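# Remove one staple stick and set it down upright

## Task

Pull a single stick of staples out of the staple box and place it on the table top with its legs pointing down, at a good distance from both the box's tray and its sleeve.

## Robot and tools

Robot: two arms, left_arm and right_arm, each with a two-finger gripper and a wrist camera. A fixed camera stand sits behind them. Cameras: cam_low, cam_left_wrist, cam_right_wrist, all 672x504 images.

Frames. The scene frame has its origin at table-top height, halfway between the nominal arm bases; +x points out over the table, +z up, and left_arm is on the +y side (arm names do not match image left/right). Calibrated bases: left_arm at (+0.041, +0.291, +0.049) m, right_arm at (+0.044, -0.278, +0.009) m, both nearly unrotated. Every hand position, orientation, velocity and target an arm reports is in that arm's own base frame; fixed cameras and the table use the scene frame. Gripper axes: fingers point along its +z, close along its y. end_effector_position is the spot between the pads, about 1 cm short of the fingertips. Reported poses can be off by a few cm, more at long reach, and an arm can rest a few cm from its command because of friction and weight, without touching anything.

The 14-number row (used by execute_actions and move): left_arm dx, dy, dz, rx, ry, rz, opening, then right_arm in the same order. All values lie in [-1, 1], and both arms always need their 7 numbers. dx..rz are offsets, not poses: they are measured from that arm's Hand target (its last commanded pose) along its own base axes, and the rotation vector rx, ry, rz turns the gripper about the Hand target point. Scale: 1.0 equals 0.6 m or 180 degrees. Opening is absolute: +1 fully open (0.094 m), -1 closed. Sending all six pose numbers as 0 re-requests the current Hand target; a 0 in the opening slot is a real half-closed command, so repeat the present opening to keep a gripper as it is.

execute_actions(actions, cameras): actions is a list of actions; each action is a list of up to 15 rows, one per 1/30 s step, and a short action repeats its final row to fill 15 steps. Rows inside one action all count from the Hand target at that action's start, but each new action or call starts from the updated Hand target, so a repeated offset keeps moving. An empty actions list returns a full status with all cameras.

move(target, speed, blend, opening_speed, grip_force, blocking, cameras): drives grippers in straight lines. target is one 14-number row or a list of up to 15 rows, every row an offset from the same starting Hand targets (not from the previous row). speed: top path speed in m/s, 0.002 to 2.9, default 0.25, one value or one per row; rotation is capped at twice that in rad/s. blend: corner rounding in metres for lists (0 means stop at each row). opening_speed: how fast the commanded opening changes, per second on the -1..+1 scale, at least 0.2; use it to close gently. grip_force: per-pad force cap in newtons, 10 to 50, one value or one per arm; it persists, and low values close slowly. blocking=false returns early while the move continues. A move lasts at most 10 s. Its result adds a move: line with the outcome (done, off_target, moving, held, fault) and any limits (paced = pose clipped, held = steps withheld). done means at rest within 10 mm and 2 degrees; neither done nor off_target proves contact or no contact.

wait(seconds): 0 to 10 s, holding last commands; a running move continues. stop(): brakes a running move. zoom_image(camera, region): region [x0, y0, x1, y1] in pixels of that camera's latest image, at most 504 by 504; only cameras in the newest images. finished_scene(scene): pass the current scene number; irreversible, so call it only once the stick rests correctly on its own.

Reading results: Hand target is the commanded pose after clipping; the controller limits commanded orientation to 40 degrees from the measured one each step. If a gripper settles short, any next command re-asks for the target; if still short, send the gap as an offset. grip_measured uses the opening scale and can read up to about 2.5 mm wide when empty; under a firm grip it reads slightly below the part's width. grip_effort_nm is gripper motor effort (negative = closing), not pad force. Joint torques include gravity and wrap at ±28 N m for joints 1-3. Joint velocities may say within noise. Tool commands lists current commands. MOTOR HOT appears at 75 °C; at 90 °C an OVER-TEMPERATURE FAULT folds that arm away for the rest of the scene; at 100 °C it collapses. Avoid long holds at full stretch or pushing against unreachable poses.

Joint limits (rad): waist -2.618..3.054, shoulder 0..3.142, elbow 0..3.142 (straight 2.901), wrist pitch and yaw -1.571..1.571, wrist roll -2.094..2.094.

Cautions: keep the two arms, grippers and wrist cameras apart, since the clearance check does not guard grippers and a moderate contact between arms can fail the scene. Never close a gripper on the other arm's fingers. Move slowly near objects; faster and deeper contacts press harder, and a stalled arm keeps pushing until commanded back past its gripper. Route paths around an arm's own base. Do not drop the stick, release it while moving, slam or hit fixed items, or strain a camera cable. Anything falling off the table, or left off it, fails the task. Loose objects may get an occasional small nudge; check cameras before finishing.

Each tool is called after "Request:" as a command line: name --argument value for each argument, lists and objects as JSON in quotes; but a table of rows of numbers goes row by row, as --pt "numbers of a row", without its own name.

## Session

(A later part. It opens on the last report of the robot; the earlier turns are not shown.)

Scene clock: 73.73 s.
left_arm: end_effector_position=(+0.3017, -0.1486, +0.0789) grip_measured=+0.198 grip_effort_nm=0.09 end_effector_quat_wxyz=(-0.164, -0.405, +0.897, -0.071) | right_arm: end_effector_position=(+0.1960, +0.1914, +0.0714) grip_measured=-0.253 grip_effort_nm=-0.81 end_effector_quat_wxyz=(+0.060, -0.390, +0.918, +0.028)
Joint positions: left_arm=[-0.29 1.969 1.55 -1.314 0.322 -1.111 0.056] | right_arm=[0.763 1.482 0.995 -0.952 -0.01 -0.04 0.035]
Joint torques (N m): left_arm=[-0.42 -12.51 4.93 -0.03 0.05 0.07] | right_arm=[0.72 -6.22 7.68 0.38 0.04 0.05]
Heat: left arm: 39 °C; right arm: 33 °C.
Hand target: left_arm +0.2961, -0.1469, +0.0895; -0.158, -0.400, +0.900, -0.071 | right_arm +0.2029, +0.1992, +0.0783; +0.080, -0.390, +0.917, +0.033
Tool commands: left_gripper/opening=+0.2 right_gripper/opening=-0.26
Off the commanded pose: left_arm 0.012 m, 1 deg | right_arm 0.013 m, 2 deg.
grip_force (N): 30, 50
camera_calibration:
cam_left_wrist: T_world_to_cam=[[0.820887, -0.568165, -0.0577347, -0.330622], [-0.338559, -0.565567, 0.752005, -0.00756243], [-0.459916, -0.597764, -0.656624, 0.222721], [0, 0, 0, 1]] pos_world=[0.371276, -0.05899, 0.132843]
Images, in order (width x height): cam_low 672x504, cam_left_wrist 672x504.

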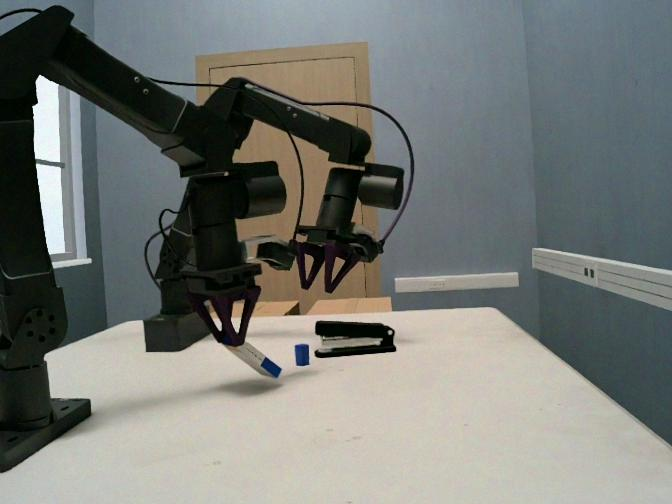

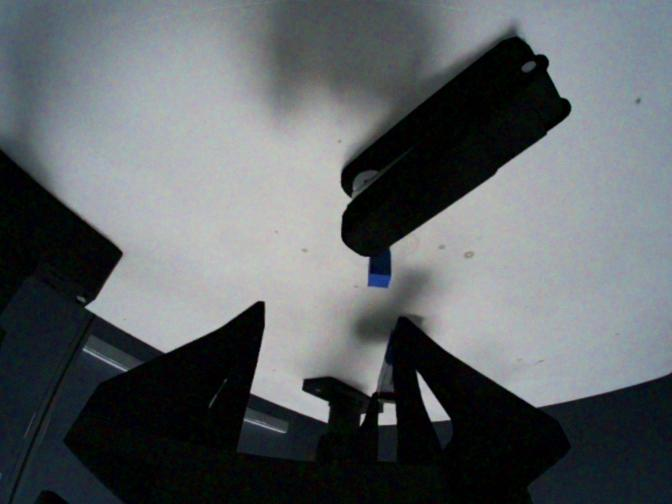

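Request:
move --pt "-0.005 -0.14 -0.02 0 0 0 0.2 0 0 -0.05 0.1399 -0.1351 0 -0.26" --pt "-0.0102 -0.28 -0.0798 0 0 0 0.2 0 0 -0.1133 0.1399 -0.1351 0 -0.26" --speed '[0.2,0.1]' --blend '[0.01,0]' --cameras '["cam_right_wrist","cam_left_wrist"]'

Scene clock: 78.23 s.
left_arm: end_effector_position=(+0.2821, -0.3065, +0.0382) grip_measured=+0.198 grip_effort_nm=0.09 end_effector_quat_wxyz=(-0.165, -0.400, +0.900, -0.058) | right_arm: end_effector_position=(+0.2038, +0.2010, +0.0132) grip_measured=-0.253 grip_effort_nm=-0.79 end_effector_quat_wxyz=(+0.355, -0.364, +0.849, +0.146)
Joint positions: left_arm=[-0.681 2.21 1.759 -1.169 0.348 -1.51 0.056] | right_arm=[0.759 1.215 0.202 0.23 -0.026 -0.04 0.035]
Joint torques (N m): left_arm=[-0.43 -10.59 8.14 0.53 0.14 -0.1] | right_arm=[-0.68 -2.13 5.05 1.14 -0.14 0]
Heat: left arm: 39 °C; right arm: 33 °C.
Hand target: left_arm +0.2900, -0.3148, +0.0416; -0.158, -0.400, +0.900, -0.071 | right_arm +0.2029, +0.1993, +0.0104; +0.353, -0.362, +0.850, +0.148
Off the commanded pose: left_arm 0.012 m, 2 deg | right_arm 0.004 m, 0 deg.
grip_force (N): 30, 50
move: off_target (left_arm)
camera_calibration:
cam_left_wrist: T_world_to_cam=[[0.811599, -0.578892, -0.0786855, -0.406567], [-0.339568, -0.577033, 0.742783, -0.0757798], [-0.475395, -0.576123, -0.664892, 0.103854], [0, 0, 0, 1]] pos_world=[0.353608, -0.219253, 0.0933488]
cam_right_wrist: T_world_to_cam=[[0.76944, -0.633878, 0.0784885, -0.0286989], [-0.591928, -0.753835, -0.285226, 0.310515], [0.239966, 0.173005, -0.955241, 0.0449786], [0, 0, 0, 1]] pos_world=[0.195091, 0.208104, 0.133785]
Images, in order (width x height): cam_left_wrist 672x504, cam_right_wrist 672x504.

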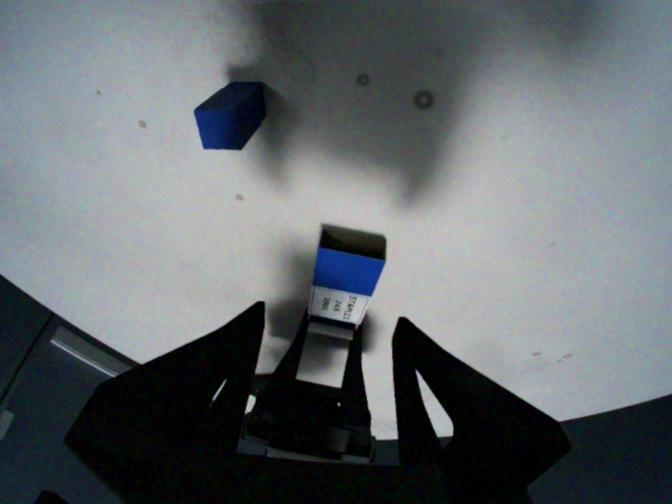

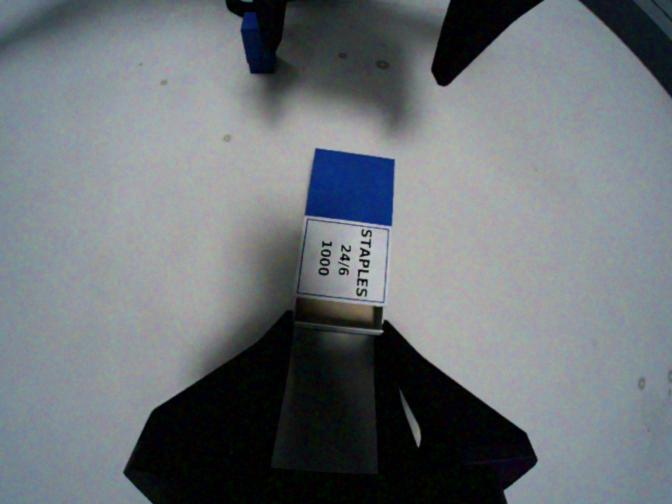

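Request:
move --pt "-0.02 -0.0202 -0.1 0 0 0 0.2 0 0 -0.005 0 0 0 -0.26" --pt "-0.02 -0.0202 -0.1 0 0 0 -0.1 0 0 -0.005 0 0 0 -0.26" --speed '[0.1,0.05]' --opening_speed 0.5 --cameras '["cam_right_wrist","cam_left_wrist"]'

Scene clock: 80.83 s.
left_arm: end_effector_position=(+0.2797, -0.3251, -0.0138) grip_measured=-0.098 grip_effort_nm=-0.10 end_effector_quat_wxyz=(-0.157, -0.399, +0.901, -0.072) | right_arm: end_effector_position=(+0.2049, +0.2021, +0.0118) grip_measured=-0.256 grip_effort_nm=-0.89 end_effector_quat_wxyz=(+0.358, -0.363, +0.847, +0.148)
Joint positions: left_arm=[-0.719 2.276 1.655 -0.952 0.348 -1.553 0.042] | right_arm=[0.759 1.234 0.196 0.263 -0.027 -0.04 0.035]
Joint torques (N m): left_arm=[-0.51 -11.08 4.94 0.64 0.14 -0.08] | right_arm=[-0.68 -2.14 4.89 1.1 -0.14 0]
Heat: left arm: 39 °C; right arm: 33 °C.
Hand target: left_arm +0.2780, -0.3270, -0.0184; -0.158, -0.400, +0.900, -0.071 | right_arm +0.2028, +0.1993, +0.0073; +0.353, -0.362, +0.850, +0.148
Off the commanded pose: left_arm 0.005 m, 0 deg | right_arm 0.006 m, 1 deg.
grip_force (N): 30, 50
move: done
camera_calibration:
cam_left_wrist: T_world_to_cam=[[0.814757, -0.57793, -0.0465654, -0.41958], [-0.356858, -0.563146, 0.745331, -0.0392891], [-0.456973, -0.590647, -0.665066, 0.0475645], [0, 0, 0, 1]] pos_world=[0.34957, -0.23652, 0.041379]
cam_right_wrist: T_world_to_cam=[[0.769127, -0.634164, 0.079247, -0.0286244], [-0.590126, -0.752315, -0.292871, 0.311016], [0.245347, 0.178489, -0.952862, 0.0409472], [0, 0, 0, 1]] pos_world=[0.195508, 0.20852, 0.132373]
Images, in order (width x height): cam_left_wrist 672x504, cam_right_wrist 672x504.

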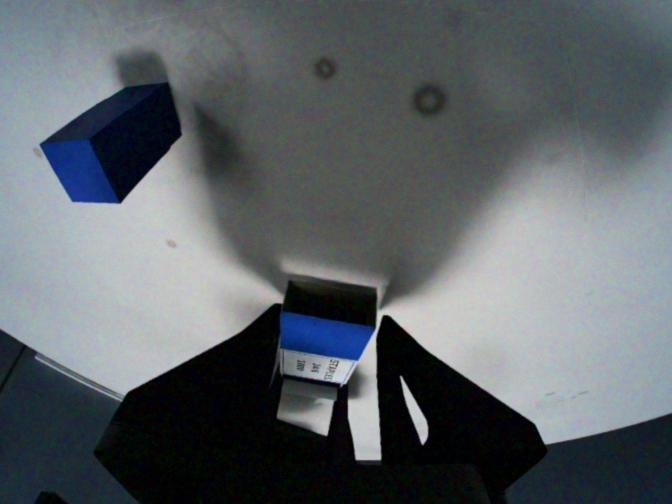

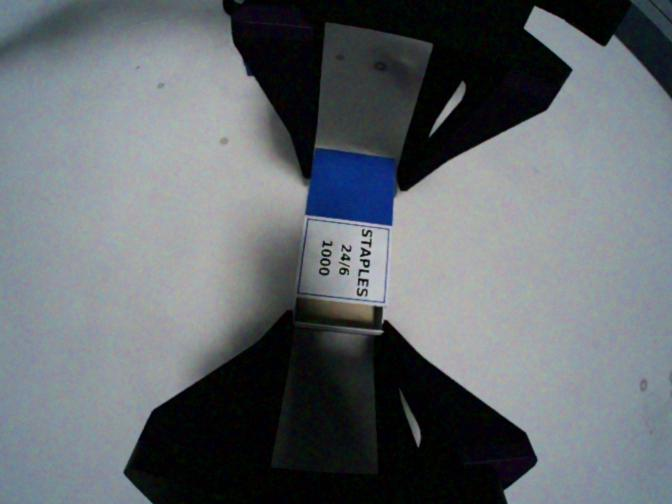

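Request:
move --target '[0,0,0,0,0,0,-0.28,0,0,0,0,0,0,-0.26]' --speed 0.05 --grip_force '[12,20]' --cameras '["cam_right_wrist"]'

Scene clock: 81.93 s.
left_arm: end_effector_position=(+0.2797, -0.3251, -0.0138) grip_measured=-0.204 grip_effort_nm=-0.28 end_effector_quat_wxyz=(-0.157, -0.399, +0.901, -0.072) | right_arm: end_effector_position=(+0.2054, +0.2016, +0.0118) grip_measured=-0.246 grip_effort_nm=-0.47 end_effector_quat_wxyz=(+0.359, -0.362, +0.848, +0.147)
Joint positions: left_arm=[-0.719 2.276 1.655 -0.952 0.348 -1.553 0.037] | right_arm=[0.756 1.234 0.196 0.263 -0.027 -0.04 0.035]
Joint torques (N m): left_arm=[-0.53 -11.08 4.94 0.64 0.14 -0.09] | right_arm=[-0.43 -2.14 4.88 1.09 -0.13 0]
Heat: left arm: 39 °C; right arm: 33 °C.
Hand target: left_arm +0.2780, -0.3270, -0.0184; -0.158, -0.400, +0.900, -0.071 | right_arm +0.2028, +0.1993, +0.0073; +0.352, -0.362, +0.850, +0.148
Off the commanded pose: left_arm 0.005 m, 0 deg | right_arm 0.006 m, 1 deg.
grip_force (N): 12, 20
move: done
camera_calibration:
cam_right_wrist: T_world_to_cam=[[0.767447, -0.636204, 0.0791791, -0.0285596], [-0.592134, -0.750735, -0.292871, 0.311002], [0.245768, 0.177879, -0.952868, 0.0409587], [0, 0, 0, 1]] pos_world=[0.196007, 0.208025, 0.132373]
Images, in order (width x height): cam_right_wrist 672x504.

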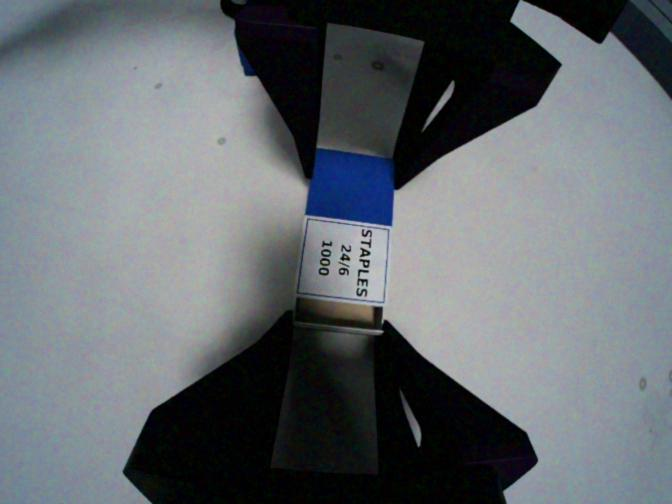

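Request:
move --target '[0,0,0,0,0,0,-0.28,-0.029,-0.030,-0.002,0,0,0,-0.26]' --speed 0.15 --cameras '["cam_right_wrist"]'

Scene clock: 83.20 s.
left_arm: end_effector_position=(+0.2728, -0.3322, -0.0114) grip_measured=-0.208 grip_effort_nm=-0.33 end_effector_quat_wxyz=(-0.174, -0.394, +0.899, -0.079) | right_arm: end_effector_position=(+0.1937, +0.1883, +0.0150) grip_measured=-0.246 grip_effort_nm=-0.47 end_effector_quat_wxyz=(+0.372, -0.357, +0.843, +0.152)
Joint positions: left_arm=[-0.727 2.276 1.655 -0.952 0.385 -1.554 0.037] | right_arm=[0.748 1.088 0.121 0.222 -0.029 -0.04 0.035]
Joint torques (N m): left_arm=[0.13 -11.11 4.97 0.64 -0.17 -0.07] | right_arm=[-0.58 -2.66 4.96 0.75 -0.19 -0.07]
Heat: left arm: 39 °C; right arm: 32 °C.
Hand target: left_arm +0.2779, -0.3271, -0.0184; -0.158, -0.400, +0.900, -0.071 | right_arm +0.1855, +0.1813, +0.0062; +0.353, -0.362, +0.850, +0.148
Off the commanded pose: left_arm 0.010 m, 2 deg | right_arm 0.014 m, 2 deg.
grip_force (N): 12, 20
move: off_target (right_arm)
camera_calibration:
cam_right_wrist: T_world_to_cam=[[0.761921, -0.642535, 0.0813941, -0.0260969], [-0.59004, -0.740445, -0.321862, 0.293211], [0.267075, 0.197207, -0.943282, 0.0412736], [0, 0, 0, 1]] pos_world=[0.181867, 0.192199, 0.13543]
Images, in order (width x height): cam_right_wrist 672x504.

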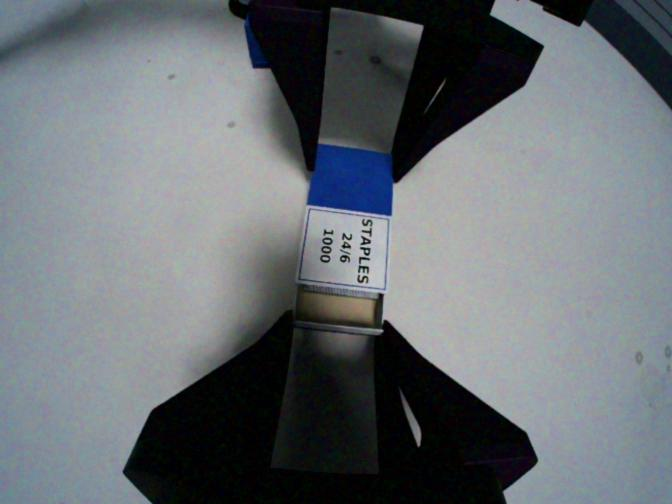

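Request:
move --target '[0,0,0,0,0,0,-0.28,-0.029,-0.030,0,0,0,0,-0.26]' --speed 0.15 --cameras '["cam_right_wrist"]'

Scene clock: 84.70 s.
left_arm: end_effector_position=(+0.2728, -0.3322, -0.0114) grip_measured=-0.209 grip_effort_nm=-0.33 end_effector_quat_wxyz=(-0.174, -0.394, +0.899, -0.079) | right_arm: end_effector_position=(+0.1759, +0.1701, +0.0146) grip_measured=-0.246 grip_effort_nm=-0.48 end_effector_quat_wxyz=(+0.372, -0.356, +0.843, +0.153)
Joint positions: left_arm=[-0.727 2.276 1.655 -0.952 0.385 -1.554 0.037] | right_arm=[0.735 0.851 0.056 0.051 -0.04 -0.046 0.035]
Joint torques (N m): left_arm=[0.13 -11.12 4.94 0.64 -0.17 -0.07] | right_arm=[-0.65 -0.95 5.9 0.71 -0.16 -0.11]
Heat: left arm: 39 °C; right arm: 32 °C.
Hand target: left_arm +0.2779, -0.3270, -0.0184; -0.158, -0.400, +0.900, -0.071 | right_arm +0.1681, +0.1632, +0.0061; +0.352, -0.362, +0.850, +0.148
Off the commanded pose: left_arm 0.010 m, 2 deg | right_arm 0.013 m, 2 deg.
grip_force (N): 12, 20
move: off_target (right_arm)
camera_calibration:
cam_right_wrist: T_world_to_cam=[[0.761562, -0.643322, 0.0784866, -0.0239316], [-0.591038, -0.739091, -0.323139, 0.268972], [0.265891, 0.199701, -0.943091, 0.0490276], [0, 0, 0, 1]] pos_world=[0.164162, 0.173609, 0.135031]
Images, in order (width x height): cam_right_wrist 672x504.

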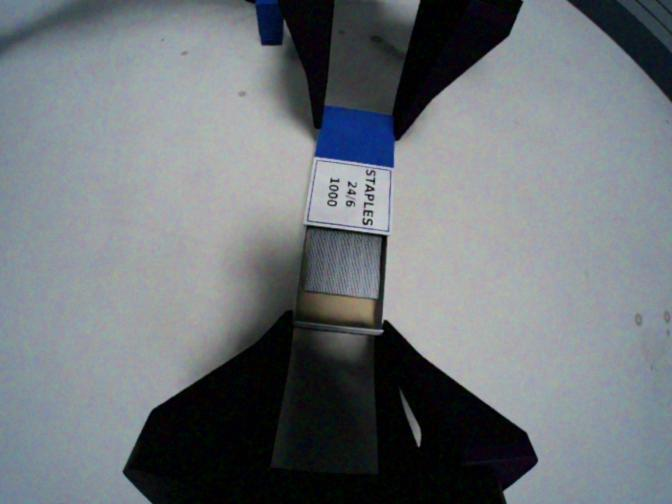

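Request:
move --target '[0,0,0,0,0,0,-0.28,-0.039,-0.0405,0.002,0,0,0,-0.26]' --speed 0.15 --cameras '["cam_right_wrist","cam_low"]'

Request:
zoom_image --camera "cam_right_wrist" --region '[240, 140, 450, 350]'

Scene clock: 85.70 s.
left_arm: end_effector_position=(+0.2733, -0.3325, -0.0115) grip_measured=-0.209 grip_effort_nm=-0.33 end_effector_quat_wxyz=(-0.173, -0.394, +0.899, -0.080) | right_arm: end_effector_position=(+0.1664, +0.1593, +0.0147) grip_measured=-0.246 grip_effort_nm=-0.47 end_effector_quat_wxyz=(+0.380, -0.355, +0.840, +0.156)
Joint positions: left_arm=[-0.727 2.276 1.655 -0.95 0.384 -1.554 0.037] | right_arm=[0.717 0.657 0.015 -0.085 -0.054 -0.059 0.035]
Joint torques (N m): left_arm=[0.13 -11.12 4.96 0.62 -0.16 -0.07] | right_arm=[0.05 0.69 7.04 1.12 -0.05 -0.01]
Heat: left arm: 39 °C; right arm: 32 °C.
Hand target: left_arm +0.2780, -0.3271, -0.0184; -0.158, -0.400, +0.900, -0.071 | right_arm +0.1665, +0.1595, +0.0149; +0.380, -0.355, +0.840, +0.156 (not the last commanded pose)
Off the commanded pose: left_arm 0.010 m, 2 deg | right_arm 0.031 m, 4 deg.
grip_force (N): 12, 20
move: held (right_arm; a check stopped the path); limits=held
pose unreachable (right arm): on one or more control steps of this call, first in action 0 (counted from 0), this arm could not follow its commanded pose, so it was not sent that pose on those steps. It may still have moved: this result reports where it is.
cause: moving toward the commanded pose would bring two parts of the arm too close to each other (its upper arm (the part past joint 2) and its wrist (the part past joint 5), with joints 3 (elbow) to 5 (wrist yaw) between them, 11 mm apart when it was first held).
camera_calibration:
cam_right_wrist: T_world_to_cam=[[0.761091, -0.643544, 0.0811877, -0.0235871], [-0.58589, -0.73576, -0.339691, 0.254246], [0.278341, 0.210969, -0.937026, 0.0499732], [0, 0, 0, 1]] pos_world=[0.153003, 0.161342, 0.135106]
Images, in order (width x height): cam_low 672x504, cam_right_wrist 672x504.

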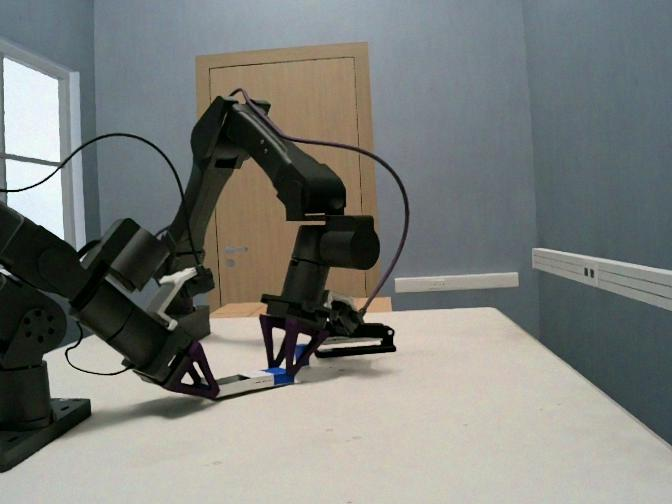

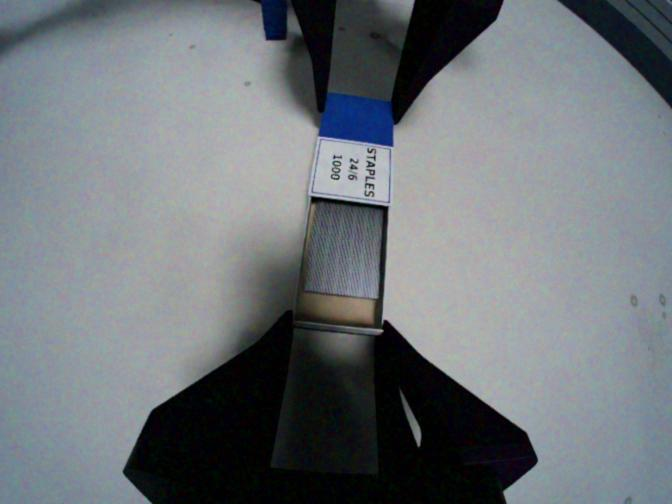

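Scaled by 2.400 from the camera's 672x504 image, which has a finer 960x720 frame.

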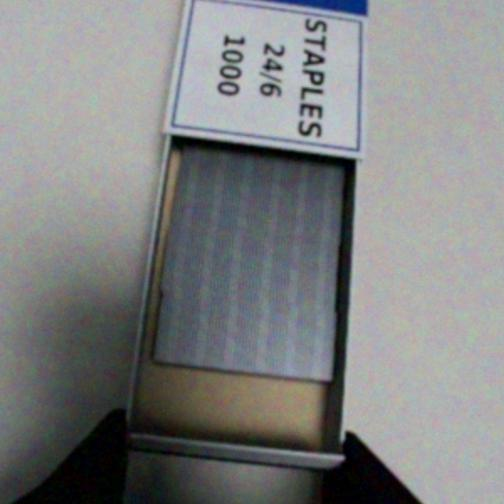

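Request:
move --target '[0.038, 0.043, 0, 0, 0, 0, -0.28, 0, 0, 0, 0, 0, 0, -0.26]' --speed 0.12 --cameras '["cam_right_wrist", "cam_low"]'

Scene clock: 88.43 s.
left_arm: end_effector_position=(+0.3016, -0.3044, -0.0137) grip_measured=-0.215 grip_effort_nm=-0.33 end_effector_quat_wxyz=(-0.160, -0.402, +0.898, -0.086) | right_arm: end_effector_position=(+0.1666, +0.1593, +0.0149) grip_measured=-0.246 grip_effort_nm=-0.47 end_effector_quat_wxyz=(+0.380, -0.355, +0.840, +0.155)
Joint positions: left_arm=[-0.642 2.278 1.655 -0.955 0.365 -1.481 0.037] | right_arm=[0.717 0.657 0.015 -0.084 -0.053 -0.059 0.035]
Joint torques (N m): left_arm=[-0.28 -10.29 6.52 0.25 -0.02 0.09] | right_arm=[0.06 0.7 7.08 1.11 -0.06 0]
Heat: left arm: 39 °C; right arm: 32 °C.
Hand target: left_arm +0.3008, -0.3012, -0.0183; -0.158, -0.400, +0.900, -0.071 | right_arm +0.1665, +0.1595, +0.0149; +0.380, -0.355, +0.840, +0.156
Off the commanded pose: left_arm 0.006 m, 2 deg | right_arm 0.000 m, 0 deg.
grip_force (N): 12, 20
move: done
camera_calibration:
cam_right_wrist: T_world_to_cam=[[0.76059, -0.644055, 0.0818264, -0.0235998], [-0.586071, -0.735347, -0.340273, 0.25438], [0.279325, 0.210852, -0.93676, 0.0498689], [0, 0, 0, 1]] pos_world=[0.153105, 0.161343, 0.135205]
Images, in order (width x height): cam_low 672x504, cam_right_wrist 672x504.

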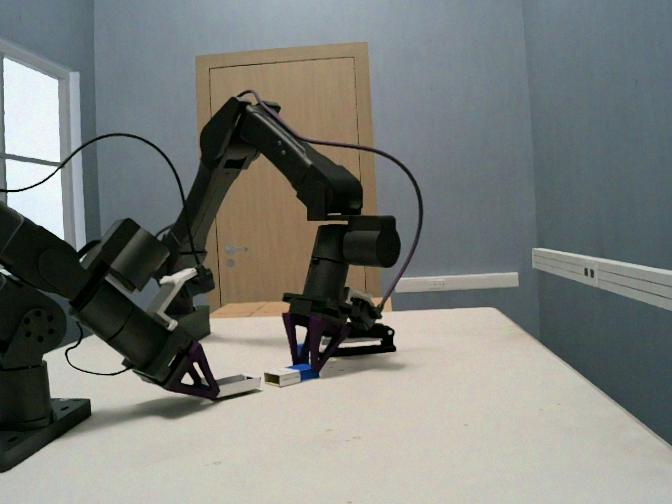

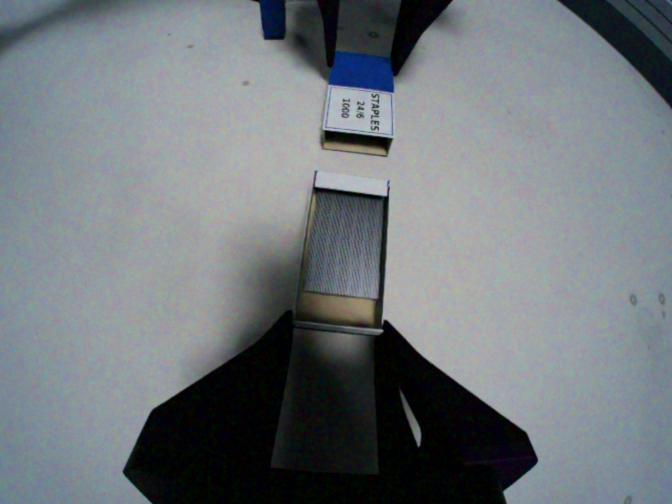

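Request:
move --pt "0 0 0 0 0 0 0.1 0 0 0 0 0 0 -0.26" --pt "0.033 0.033 0.167 0 0 0 0.1 0 0 0 0 0 0 -0.26" --speed '[0.1, 0.15]' --opening_speed 0.6 --grip_force '[12, 50]' --cameras '["cam_right_wrist"]'

Scene clock: 91.93 s.
left_arm: end_effector_position=(+0.3148, -0.2825, +0.0591) grip_measured=+0.098 grip_effort_nm=0.09 end_effector_quat_wxyz=(-0.175, -0.403, +0.897, -0.055) | right_arm: end_effector_position=(+0.1666, +0.1593, +0.0149) grip_measured=-0.258 grip_effort_nm=-0.93 end_effector_quat_wxyz=(+0.380, -0.355, +0.840, +0.155)
Joint positions: left_arm=[-0.585 2.276 1.946 -1.34 0.356 -1.412 0.052] | right_arm=[0.717 0.657 0.015 -0.084 -0.053 -0.059 0.035]
Joint torques (N m): left_arm=[0.29 -15.53 7.76 0.06 0.03 0.07] | right_arm=[0.06 0.69 7.04 1.11 -0.06 -0.01]
Motor temperatures (°C): left_arm=[26 36 39 32 25 22 25] | right_arm=[28 26 32 30 26 25 24]
Heat: left arm: 39 °C; right arm: 32 °C.
Hand target: left_arm +0.3206, -0.2814, +0.0818; -0.158, -0.400, +0.900, -0.071 | right_arm +0.1665, +0.1595, +0.0149; +0.380, -0.355, +0.840, +0.156
Off the commanded pose: left_arm 0.024 m, 3 deg | right_arm 0.000 m, 0 deg.
grip_force (N): 12, 50
move: off_target (left_arm)
camera_calibration:
cam_right_wrist: T_world_to_cam=[[0.76059, -0.644055, 0.0818264, -0.0235998], [-0.586071, -0.735347, -0.340273, 0.25438], [0.279325, 0.210852, -0.93676, 0.0498689], [0, 0, 0, 1]] pos_world=[0.153105, 0.161343, 0.135205]
Images, in order (width x height): cam_right_wrist 672x504.

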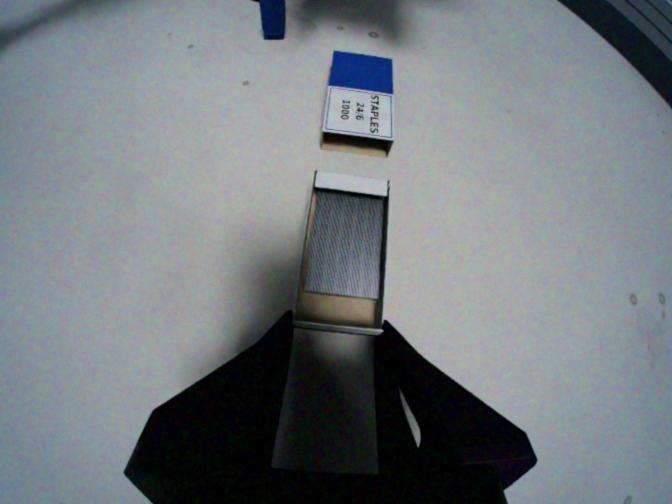

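Request:
move --pt "0.005 0.12 0.06 0 0 0 0.1 -0.004 -0.004 0.06 0 0 0 -0.26" --pt "0.016 0.386 0.163 0 0 0 0.1 0.0142 0.0375 0.1335 -0.0931 0.0899 0 -0.26" --speed '[0.2, 0.2]' --blend '[0.02, 0]' --cameras '["cam_right_wrist"]'

Scene clock: 94.50 s.
left_arm: end_effector_position=(+0.3380, -0.0514, +0.1699) grip_measured=+0.098 grip_effort_nm=0.09 end_effector_quat_wxyz=(-0.085, -0.419, +0.896, -0.117) | right_arm: end_effector_position=(+0.1710, +0.1771, +0.0860) grip_measured=-0.258 grip_effort_nm=-0.93 end_effector_quat_wxyz=(+0.192, -0.383, +0.900, +0.078)
Joint positions: left_arm=[-0.005 1.893 1.828 -1.561 0.285 -0.873 0.052] | right_arm=[0.803 1.078 0.694 -0.769 0.005 -0.002 0.035]
Joint torques (N m): left_arm=[-0.28 -11.97 4.86 0.22 0 0.1] | right_arm=[0.75 -2.33 9.21 0.55 0.07 0.04]
Heat: left arm: 39 °C; right arm: 32 °C.
Hand target: left_arm +0.3301, -0.0498, +0.1795; -0.158, -0.400, +0.900, -0.071 | right_arm +0.1750, +0.1821, +0.0951; +0.203, -0.381, +0.898, +0.081
Off the commanded pose: left_arm 0.013 m, 10 deg | right_arm 0.011 m, 1 deg.
joint sent to its limit (left arm) — joint 4 (wrist pitch), lower limit. The joint targets are off in orientation, not in position.
grip_force (N): 12, 50
move: off_target (left_arm, right_arm)
camera_calibration:
cam_right_wrist: T_world_to_cam=[[0.781643, -0.622315, 0.0419349, -0.0252783], [-0.623509, -0.777827, 0.0788753, 0.272222], [-0.0164672, -0.0877991, -0.996002, 0.22011], [0, 0, 0, 1]] pos_world=[0.193116, 0.215336, 0.198818]
Images, in order (width x height): cam_right_wrist 672x504.

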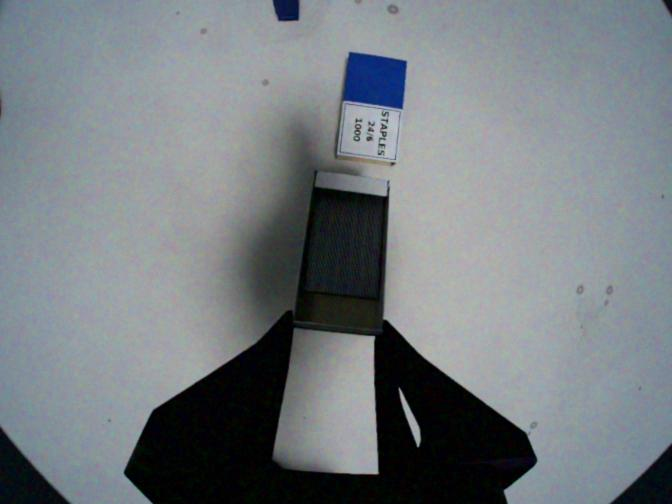

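Request:
move --pt "0 0 0 0 0 0 0.1 0 0 0 0.1942 -0.1876 0 -0.26" --pt "0 0 0 0 0 0 0.1 0 0 0 0 0 0 -0.26" --speed '[0.2, 0.2]' --cameras '["cam_right_wrist"]'

Scene clock: 100.10 s.
left_arm: end_effector_position=(+0.3380, -0.0514, +0.1699) grip_measured=+0.098 grip_effort_nm=0.09 end_effector_quat_wxyz=(-0.085, -0.419, +0.896, -0.117) | right_arm: end_effector_position=(+0.1704, +0.1767, +0.0851) grip_measured=-0.253 grip_effort_nm=-0.79 end_effector_quat_wxyz=(+0.192, -0.384, +0.900, +0.075)
Joint positions: left_arm=[-0.005 1.893 1.828 -1.561 0.285 -0.872 0.052] | right_arm=[0.809 1.078 0.691 -0.769 0.012 -0.002 0.035]
Joint torques (N m): left_arm=[-0.25 -11.97 4.86 0.22 0 0.08] | right_arm=[0.2 -2.35 9.4 0.57 -0.01 0.05]
Heat: left arm: 39 °C; right arm: 33 °C.
Hand target: left_arm +0.3301, -0.0498, +0.1795; -0.158, -0.400, +0.900, -0.071 | right_arm +0.1750, +0.1820, +0.0950; +0.203, -0.381, +0.898, +0.080
Off the commanded pose: left_arm 0.013 m, 10 deg | right_arm 0.012 m, 1 deg.
joint sent to its limit (left arm) — joint 4 (wrist pitch), lower limit. The joint targets are off in orientation, not in position.
grip_force (N): 12, 50
move: off_target (left_arm, right_arm)
camera_calibration:
cam_right_wrist: T_world_to_cam=[[0.783042, -0.620109, 0.0480709, -0.0262409], [-0.621823, -0.778841, 0.0821205, 0.271162], [-0.0134841, -0.0941953, -0.995462, 0.219723], [0, 0, 0, 1]] pos_world=[0.192125, 0.215616, 0.197719]
Images, in order (width x height): cam_right_wrist 672x504.

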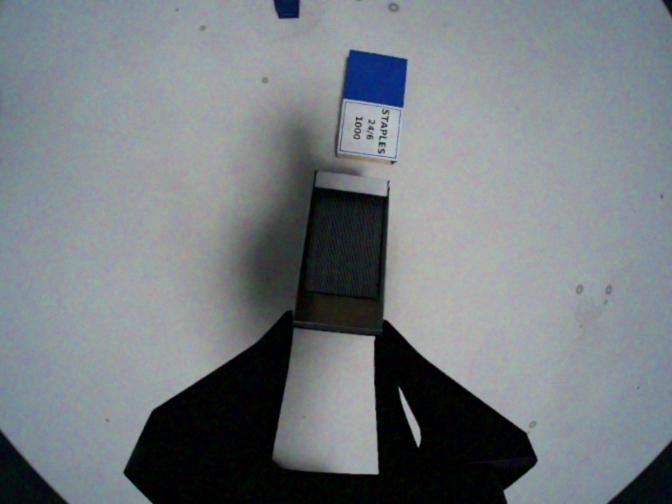

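Request:
zoom_image --camera "cam_right_wrist" --region '[250, 150, 450, 350]'

Request:
move --target '[0, 0, 0, 0, 0, 0, 0.1, 0, 0, 0, 0.2222, -0.2146, 0, -0.26]' --speed 0.25 --cameras '["cam_right_wrist"]'

Scaled by 2.520 from the camera's 672x504 image, which has a finer 960x720 frame.

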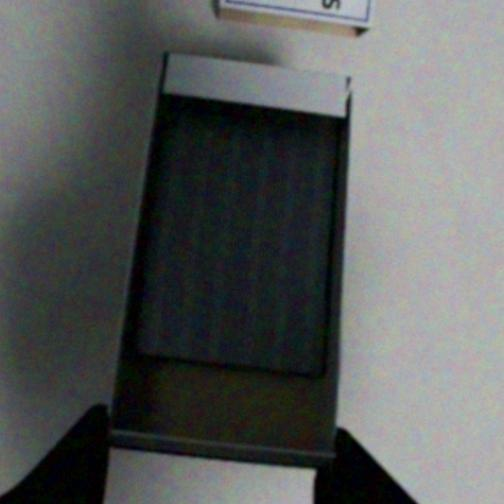

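Scene clock: 103.07 s.
left_arm: end_effector_position=(+0.3380, -0.0514, +0.1699) grip_measured=+0.098 grip_effort_nm=0.09 end_effector_quat_wxyz=(-0.085, -0.419, +0.896, -0.117) | right_arm: end_effector_position=(+0.1740, +0.1804, +0.0944) grip_measured=-0.255 grip_effort_nm=-0.83 end_effector_quat_wxyz=(+0.523, -0.321, +0.759, +0.218)
Joint positions: left_arm=[-0.005 1.893 1.828 -1.561 0.285 -0.872 0.052] | right_arm=[0.809 0.252 0.01 -0.124 0.012 -0.002 0.035]
Joint velocities: left_arm=[within noise] | right_arm=[0.012 0.002 0.002 -0.037 -0.051 -0.007 -0.004]
Joint torques (N m): left_arm=[-0.24 -11.97 4.88 0.22 0 0.08] | right_arm=[0.43 1.72 7.09 1.52 0.03 0.03]
Heat: left arm: 39 °C; right arm: 33 °C.
Hand target: left_arm +0.3301, -0.0498, +0.1795; -0.158, -0.400, +0.900, -0.071 | right_arm +0.1750, +0.1821, +0.0951; +0.598, -0.295, +0.702, +0.249
Off the commanded pose: left_arm 0.013 m, 10 deg | right_arm 0.002 m, 12 deg.
joint sent to its limit (left arm) — joint 4 (wrist pitch), lower limit. The joint targets are off in orientation, not in position.
joint sent to its limit (right arm) — joint 3 (elbow), lower limit, where the elbow is as bent as it goes. The joint targets are off in orientation, not in position.
grip_force (N): 12, 50
move: off_target (left_arm, right_arm)
camera_calibration:
cam_right_wrist: T_world_to_cam=[[0.740569, -0.664594, 0.0993593, -0.0165667], [-0.459083, -0.608356, -0.647415, 0.285331], [0.490714, 0.433842, -0.755633, 0.0237779], [0, 0, 0, 1]] pos_world=[0.131591, 0.152257, 0.204341]
Images, in order (width x height): cam_right_wrist 672x504.

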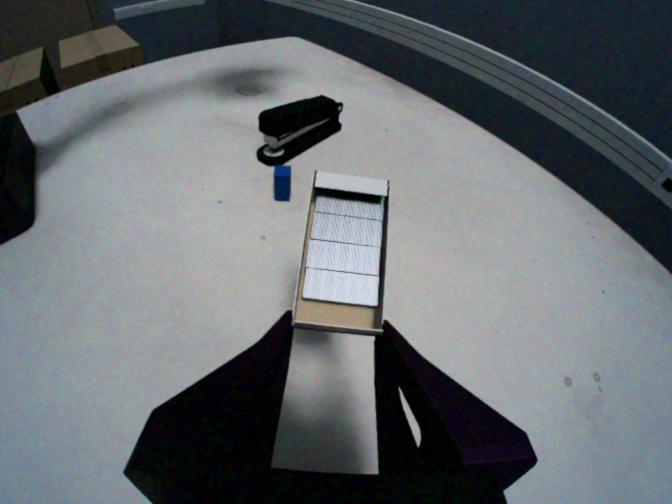

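Request:
move --target '[0, 0, 0, 0, 0, 0, 0.1, 0.0833, 0.0867, 0.025, 0, 0, 0, -0.26]' --speed 0.2 --cameras '["cam_right_wrist"]'

Scene clock: 105.63 s.
left_arm: end_effector_position=(+0.3380, -0.0514, +0.1699) grip_measured=+0.098 grip_effort_nm=0.09 end_effector_quat_wxyz=(-0.085, -0.419, +0.896, -0.117) | right_arm: end_effector_position=(+0.2252, +0.2339, +0.1072) grip_measured=-0.254 grip_effort_nm=-0.82 end_effector_quat_wxyz=(+0.593, -0.298, +0.706, +0.248)
Joint positions: left_arm=[-0.005 1.893 1.828 -1.561 0.285 -0.872 0.052] | right_arm=[0.809 1.365 0.013 1.176 0.013 -0.002 0.035]
Joint torques (N m): left_arm=[-0.24 -11.97 4.86 0.22 0 0.08] | right_arm=[0.43 -2.43 4.34 1.51 0.06 -0.01]
Heat: left arm: 38 °C; right arm: 33 °C.
Hand target: left_arm +0.3301, -0.0498, +0.1795; -0.158, -0.400, +0.900, -0.071 | right_arm +0.2250, +0.2340, +0.1100; +0.598, -0.295, +0.702, +0.249
Off the commanded pose: left_arm 0.013 m, 10 deg | right_arm 0.003 m, 1 deg.
joint sent to its limit (left arm) — joint 4 (wrist pitch), lower limit. The joint targets are off in orientation, not in position.
grip_force (N): 12, 50
move: off_target (left_arm)
camera_calibration:
cam_right_wrist: T_world_to_cam=[[0.726732, -0.679084, 0.103466, -0.014215], [-0.36534, -0.509658, -0.778958, 0.319623], [0.581711, 0.528293, -0.618481, -0.0722319], [0, 0, 0, 1]] pos_world=[0.16912, 0.191405, 0.20577]
Images, in order (width x height): cam_right_wrist 672x504.

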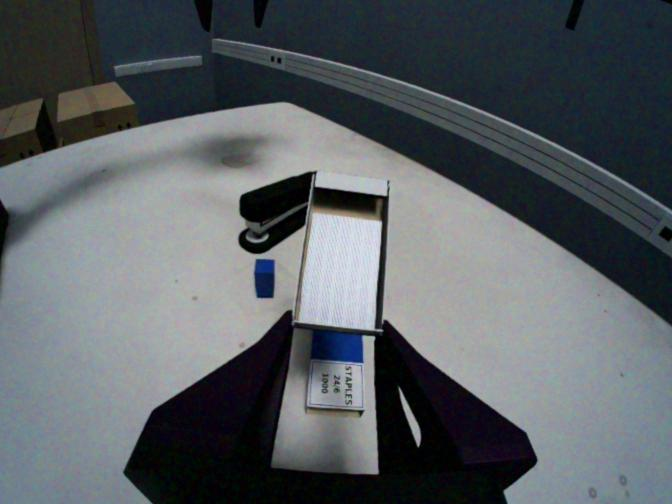

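Request:
move --target '[0, 0, 0, 0, 0, 0, 0.1, -0.0833, -0.0867, -0.025, -0.2222, 0.2146, 0, -0.26]' --speed 0.2 --cameras '["cam_right_wrist"]'

Request:
zoom_image --camera "cam_right_wrist" --region '[250, 150, 450, 350]'

Scene clock: 109.30 s.
left_arm: end_effector_position=(+0.3380, -0.0514, +0.1699) grip_measured=+0.098 grip_effort_nm=0.09 end_effector_quat_wxyz=(-0.085, -0.419, +0.896, -0.117) | right_arm: end_effector_position=(+0.1704, +0.1765, +0.0848) grip_measured=-0.259 grip_effort_nm=-0.95 end_effector_quat_wxyz=(+0.192, -0.384, +0.900, +0.075)
Joint positions: left_arm=[-0.005 1.893 1.828 -1.561 0.285 -0.872 0.052] | right_arm=[0.809 1.078 0.691 -0.769 0.013 -0.002 0.035]
Joint torques (N m): left_arm=[-0.25 -11.97 4.86 0.22 0 0.09] | right_arm=[0.18 -2.3 9.46 0.6 -0.01 0.05]
Heat: left arm: 38 °C; right arm: 33 °C.
Hand target: left_arm +0.3301, -0.0498, +0.1795; -0.158, -0.400, +0.900, -0.071 | right_arm +0.1750, +0.1820, +0.0949; +0.203, -0.381, +0.898, +0.080
Off the commanded pose: left_arm 0.013 m, 10 deg | right_arm 0.013 m, 1 deg.
joint sent to its limit (left arm) — joint 4 (wrist pitch), lower limit. The joint targets are off in orientation, not in position.
grip_force (N): 12, 50
move: off_target (left_arm, right_arm)
camera_calibration:
cam_right_wrist: T_world_to_cam=[[0.782865, -0.620281, 0.0487203, -0.0263464], [-0.622045, -0.778581, 0.0828891, 0.270942], [-0.0134818, -0.0951972, -0.995367, 0.219613], [0, 0, 0, 1]] pos_world=[0.192125, 0.215515, 0.197421]
Images, in order (width x height): cam_right_wrist 672x504.

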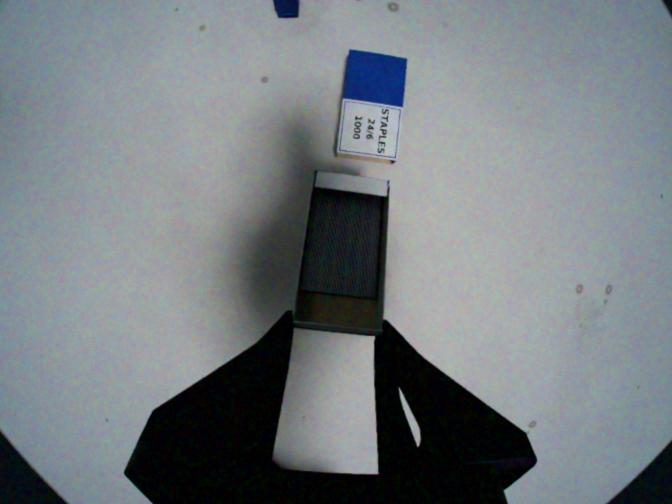

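Scaled by 2.520 from the camera's 672x504 image, which has a finer 960x720 frame.

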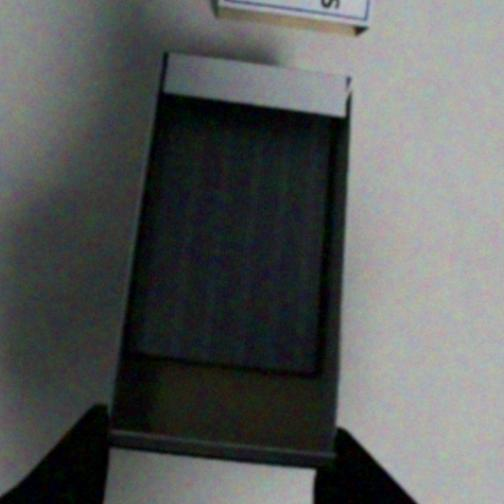

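Request:
move --pt "0 0 0 0 0 0 0.1 0.0833 0.0867 0.025 0.2222 -0.2146 0 -0.26" --pt "0 0 0 0 0 0 0.1 0 0 0 0.016 -0.0154 0 -0.26" --speed '[0.22, 0.2]' --cameras '["cam_right_wrist"]'

Request:
zoom_image --camera "cam_right_wrist" --region '[250, 150, 450, 350]'

Scene clock: 116.13 s.
left_arm: end_effector_position=(+0.3380, -0.0514, +0.1699) grip_measured=+0.098 grip_effort_nm=0.09 end_effector_quat_wxyz=(-0.085, -0.419, +0.896, -0.117) | right_arm: end_effector_position=(+0.1705, +0.1766, +0.0842) grip_measured=-0.258 grip_effort_nm=-0.99 end_effector_quat_wxyz=(+0.223, -0.381, +0.893, +0.088)
Joint positions: left_arm=[-0.005 1.893 1.828 -1.561 0.285 -0.872 0.052] | right_arm=[0.809 1.01 0.626 -0.704 0.013 -0.002 0.035]
Joint velocities: left_arm=[within noise] | right_arm=[-0.017 0.002 -0.017 -0.037 -0.007 -0.037 0.024]
Joint torques (N m): left_arm=[-0.25 -11.97 4.88 0.22 0 0.09] | right_arm=[0.23 -1.91 9.57 0.65 -0.01 0.05]
Heat: left arm: 38 °C; right arm: 33 °C.
Hand target: left_arm +0.3301, -0.0498, +0.1795; -0.158, -0.400, +0.900, -0.071 | right_arm +0.1750, +0.1820, +0.0950; +0.234, -0.378, +0.891, +0.094
Off the commanded pose: left_arm 0.013 m, 10 deg | right_arm 0.013 m, 2 deg.
joint sent to its limit (left arm) — joint 4 (wrist pitch), lower limit. The joint targets are off in orientation, not in position.
grip_force (N): 12, 50
move: off_target (left_arm, right_arm)
camera_calibration:
cam_right_wrist: T_world_to_cam=[[0.780381, -0.622889, 0.0549126, -0.0259348], [-0.624377, -0.780994, 0.0141972, 0.277851], [0.0340432, -0.0453654, -0.99839, 0.202405], [0, 0, 0, 1]] pos_world=[0.186832, 0.210028, 0.199558]
Images, in order (width x height): cam_right_wrist 672x504.

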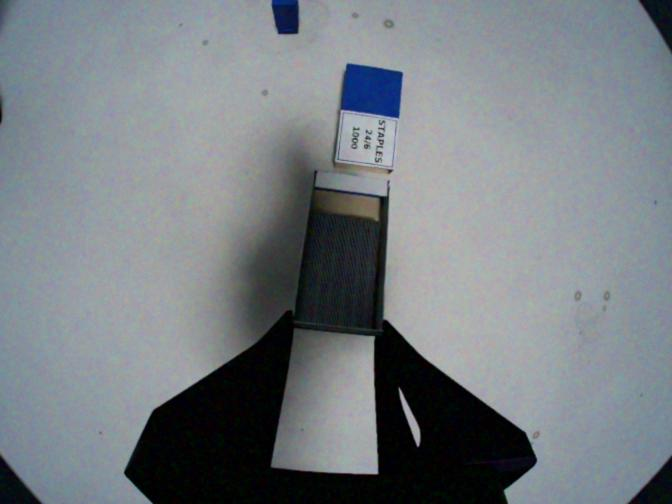

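Scaled by 2.520 from the camera's 672x504 image, which has a finer 960x720 frame.

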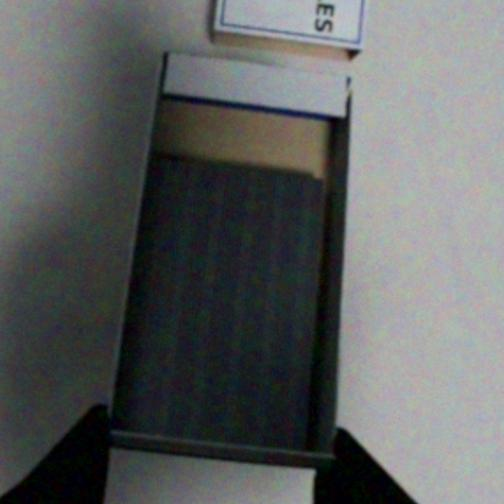

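Request:
execute_actions --actions '[[[0,0,0,0,0,0,0.1,0,0,0,0.0095,0.0098,-0.0242,-0.26],[0,0,0,0,0,0,0.1,0,0,0,0.0095,0.0098,-0.0242,-0.26],[0,0,0,0,0,0,0.1,0,0,0,0.0095,0.0098,-0.0242,-0.26],[0,0,0,0,0,0,0.1,0,0,0,-0.0095,-0.0098,0.0242,-0.26],[0,0,0,0,0,0,0.1,0,0,0,-0.0095,-0.0098,0.0242,-0.26],[0,0,0,0,0,0,0.1,0,0,0,-0.0095,-0.0098,0.0242,-0.26],[0,0,0,0,0,0,0.1,0,0,0,0.0095,0.0098,-0.0242,-0.26],[0,0,0,0,0,0,0.1,0,0,0,0.0095,0.0098,-0.0242,-0.26],[0,0,0,0,0,0,0.1,0,0,0,0.0095,0.0098,-0.0242,-0.26],[0,0,0,0,0,0,0.1,0,0,0,-0.0095,-0.0098,0.0242,-0.26],[0,0,0,0,0,0,0.1,0,0,0,-0.0095,-0.0098,0.0242,-0.26],[0,0,0,0,0,0,0.1,0,0,0,-0.0095,-0.0098,0.0242,-0.26],[0,0,0,0,0,0,0.1,0,0,0,0,0,0,-0.26]]]' --cameras '["cam_right_wrist"]'

Request:
zoom_image --camera "cam_right_wrist" --region '[250, 150, 450, 350]'

Scene clock: 117.60 s.
left_arm: end_effector_position=(+0.3380, -0.0514, +0.1699) grip_measured=+0.098 grip_effort_nm=0.09 end_effector_quat_wxyz=(-0.085, -0.419, +0.896, -0.117) | right_arm: end_effector_position=(+0.1705, +0.1764, +0.0841) grip_measured=-0.258 grip_effort_nm=-0.92 end_effector_quat_wxyz=(+0.222, -0.382, +0.893, +0.087)
Joint positions: left_arm=[-0.005 1.893 1.828 -1.561 0.285 -0.872 0.052] | right_arm=[0.809 1.01 0.626 -0.705 0.014 -0.003 0.035]
Joint torques (N m): left_arm=[-0.24 -11.97 4.86 0.22 0 0.09] | right_arm=[0.2 -1.94 9.58 0.68 -0.03 0.04]
Heat: left arm: 39 °C; right arm: 33 °C.
Hand target: left_arm +0.3301, -0.0498, +0.1795; -0.158, -0.400, +0.900, -0.071 | right_arm +0.1751, +0.1821, +0.0951; +0.234, -0.378, +0.891, +0.094
Off the commanded pose: left_arm 0.013 m, 10 deg | right_arm 0.013 m, 2 deg.
joint sent to its limit (left arm) — joint 4 (wrist pitch), lower limit. The joint targets are off in orientation, not in position.
grip_force (N): 12, 50
camera_calibration:
cam_right_wrist: T_world_to_cam=[[0.780997, -0.622, 0.056215, -0.0264125], [-0.623579, -0.781614, 0.0151173, 0.277586], [0.0345355, -0.0468611, -0.998304, 0.202414], [0, 0, 0, 1]] pos_world=[0.186735, 0.210022, 0.199359]
Images, in order (width x height): cam_right_wrist 672x504.

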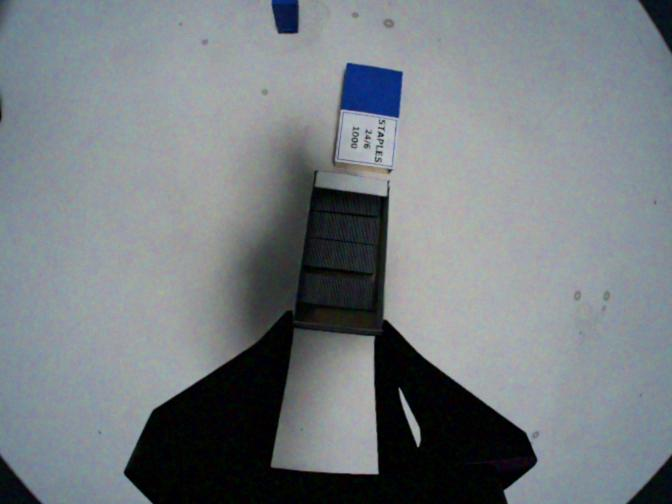

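Scaled by 2.520 from the camera's 672x504 image, which has a finer 960x720 frame.

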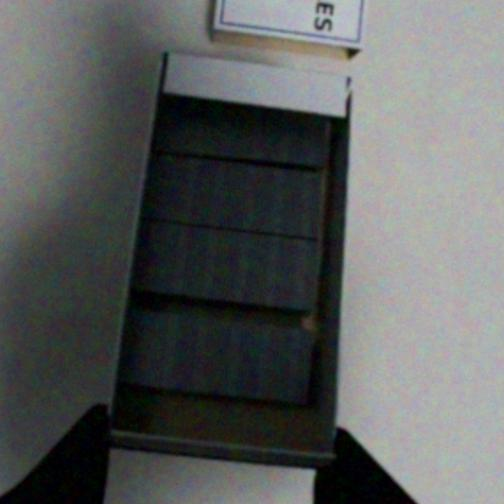

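Request:
move --pt "0 0 0 0 0 0 0.1 0.0833 0.0867 0.025 0.2050 -0.1980 0 -0.26" --pt "0 0 0 0 0 0 0.1 0 0 0 0 0 0 -0.26" --speed '[0.22, 0.2]' --cameras '["cam_right_wrist"]'

Request:
zoom_image --camera "cam_right_wrist" --region '[250, 150, 450, 350]'

Scene clock: 125.20 s.
left_arm: end_effector_position=(+0.3380, -0.0514, +0.1699) grip_measured=+0.098 grip_effort_nm=0.09 end_effector_quat_wxyz=(-0.085, -0.419, +0.896, -0.117) | right_arm: end_effector_position=(+0.1706, +0.1765, +0.0842) grip_measured=-0.254 grip_effort_nm=-0.80 end_effector_quat_wxyz=(+0.223, -0.381, +0.893, +0.088)
Joint positions: left_arm=[-0.005 1.893 1.828 -1.561 0.285 -0.872 0.052] | right_arm=[0.809 1.01 0.626 -0.704 0.014 -0.002 0.035]
Joint torques (N m): left_arm=[-0.25 -11.97 4.88 0.22 0 0.09] | right_arm=[0.21 -1.92 9.57 0.63 -0.02 0.05]
Heat: left arm: 39 °C; right arm: 33 °C.
Hand target: left_arm +0.3301, -0.0498, +0.1795; -0.158, -0.400, +0.900, -0.071 | right_arm +0.1750, +0.1820, +0.0950; +0.234, -0.378, +0.891, +0.094
Off the commanded pose: left_arm 0.013 m, 10 deg | right_arm 0.013 m, 2 deg.
joint sent to its limit (left arm) — joint 4 (wrist pitch), lower limit. The joint targets are off in orientation, not in position.
grip_force (N): 12, 50
move: off_target (left_arm, right_arm)
camera_calibration:
cam_right_wrist: T_world_to_cam=[[0.780531, -0.622614, 0.055892, -0.0262189], [-0.624151, -0.781172, 0.0143252, 0.27782], [0.0347422, -0.0460663, -0.998334, 0.202409], [0, 0, 0, 1]] pos_world=[0.186834, 0.210026, 0.199558]
Images, in order (width x height): cam_right_wrist 672x504.

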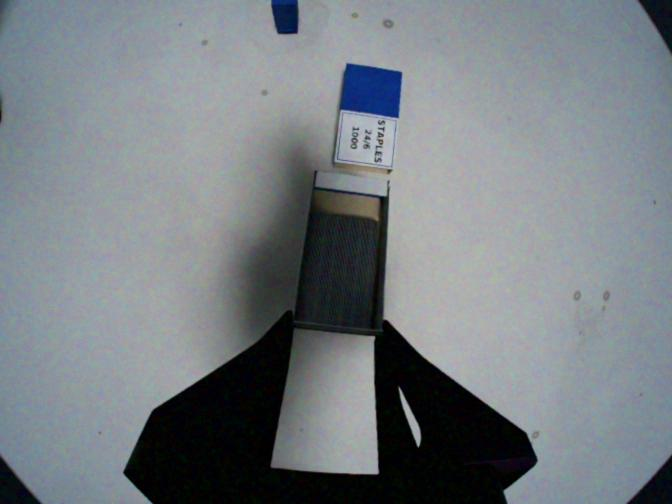

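Scaled by 2.520 from the camera's 672x504 image, which has a finer 960x720 frame.

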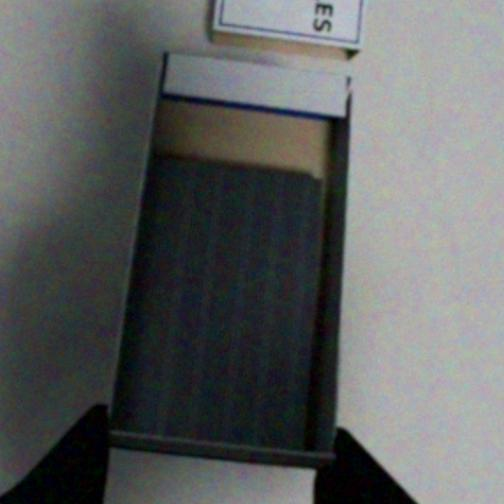

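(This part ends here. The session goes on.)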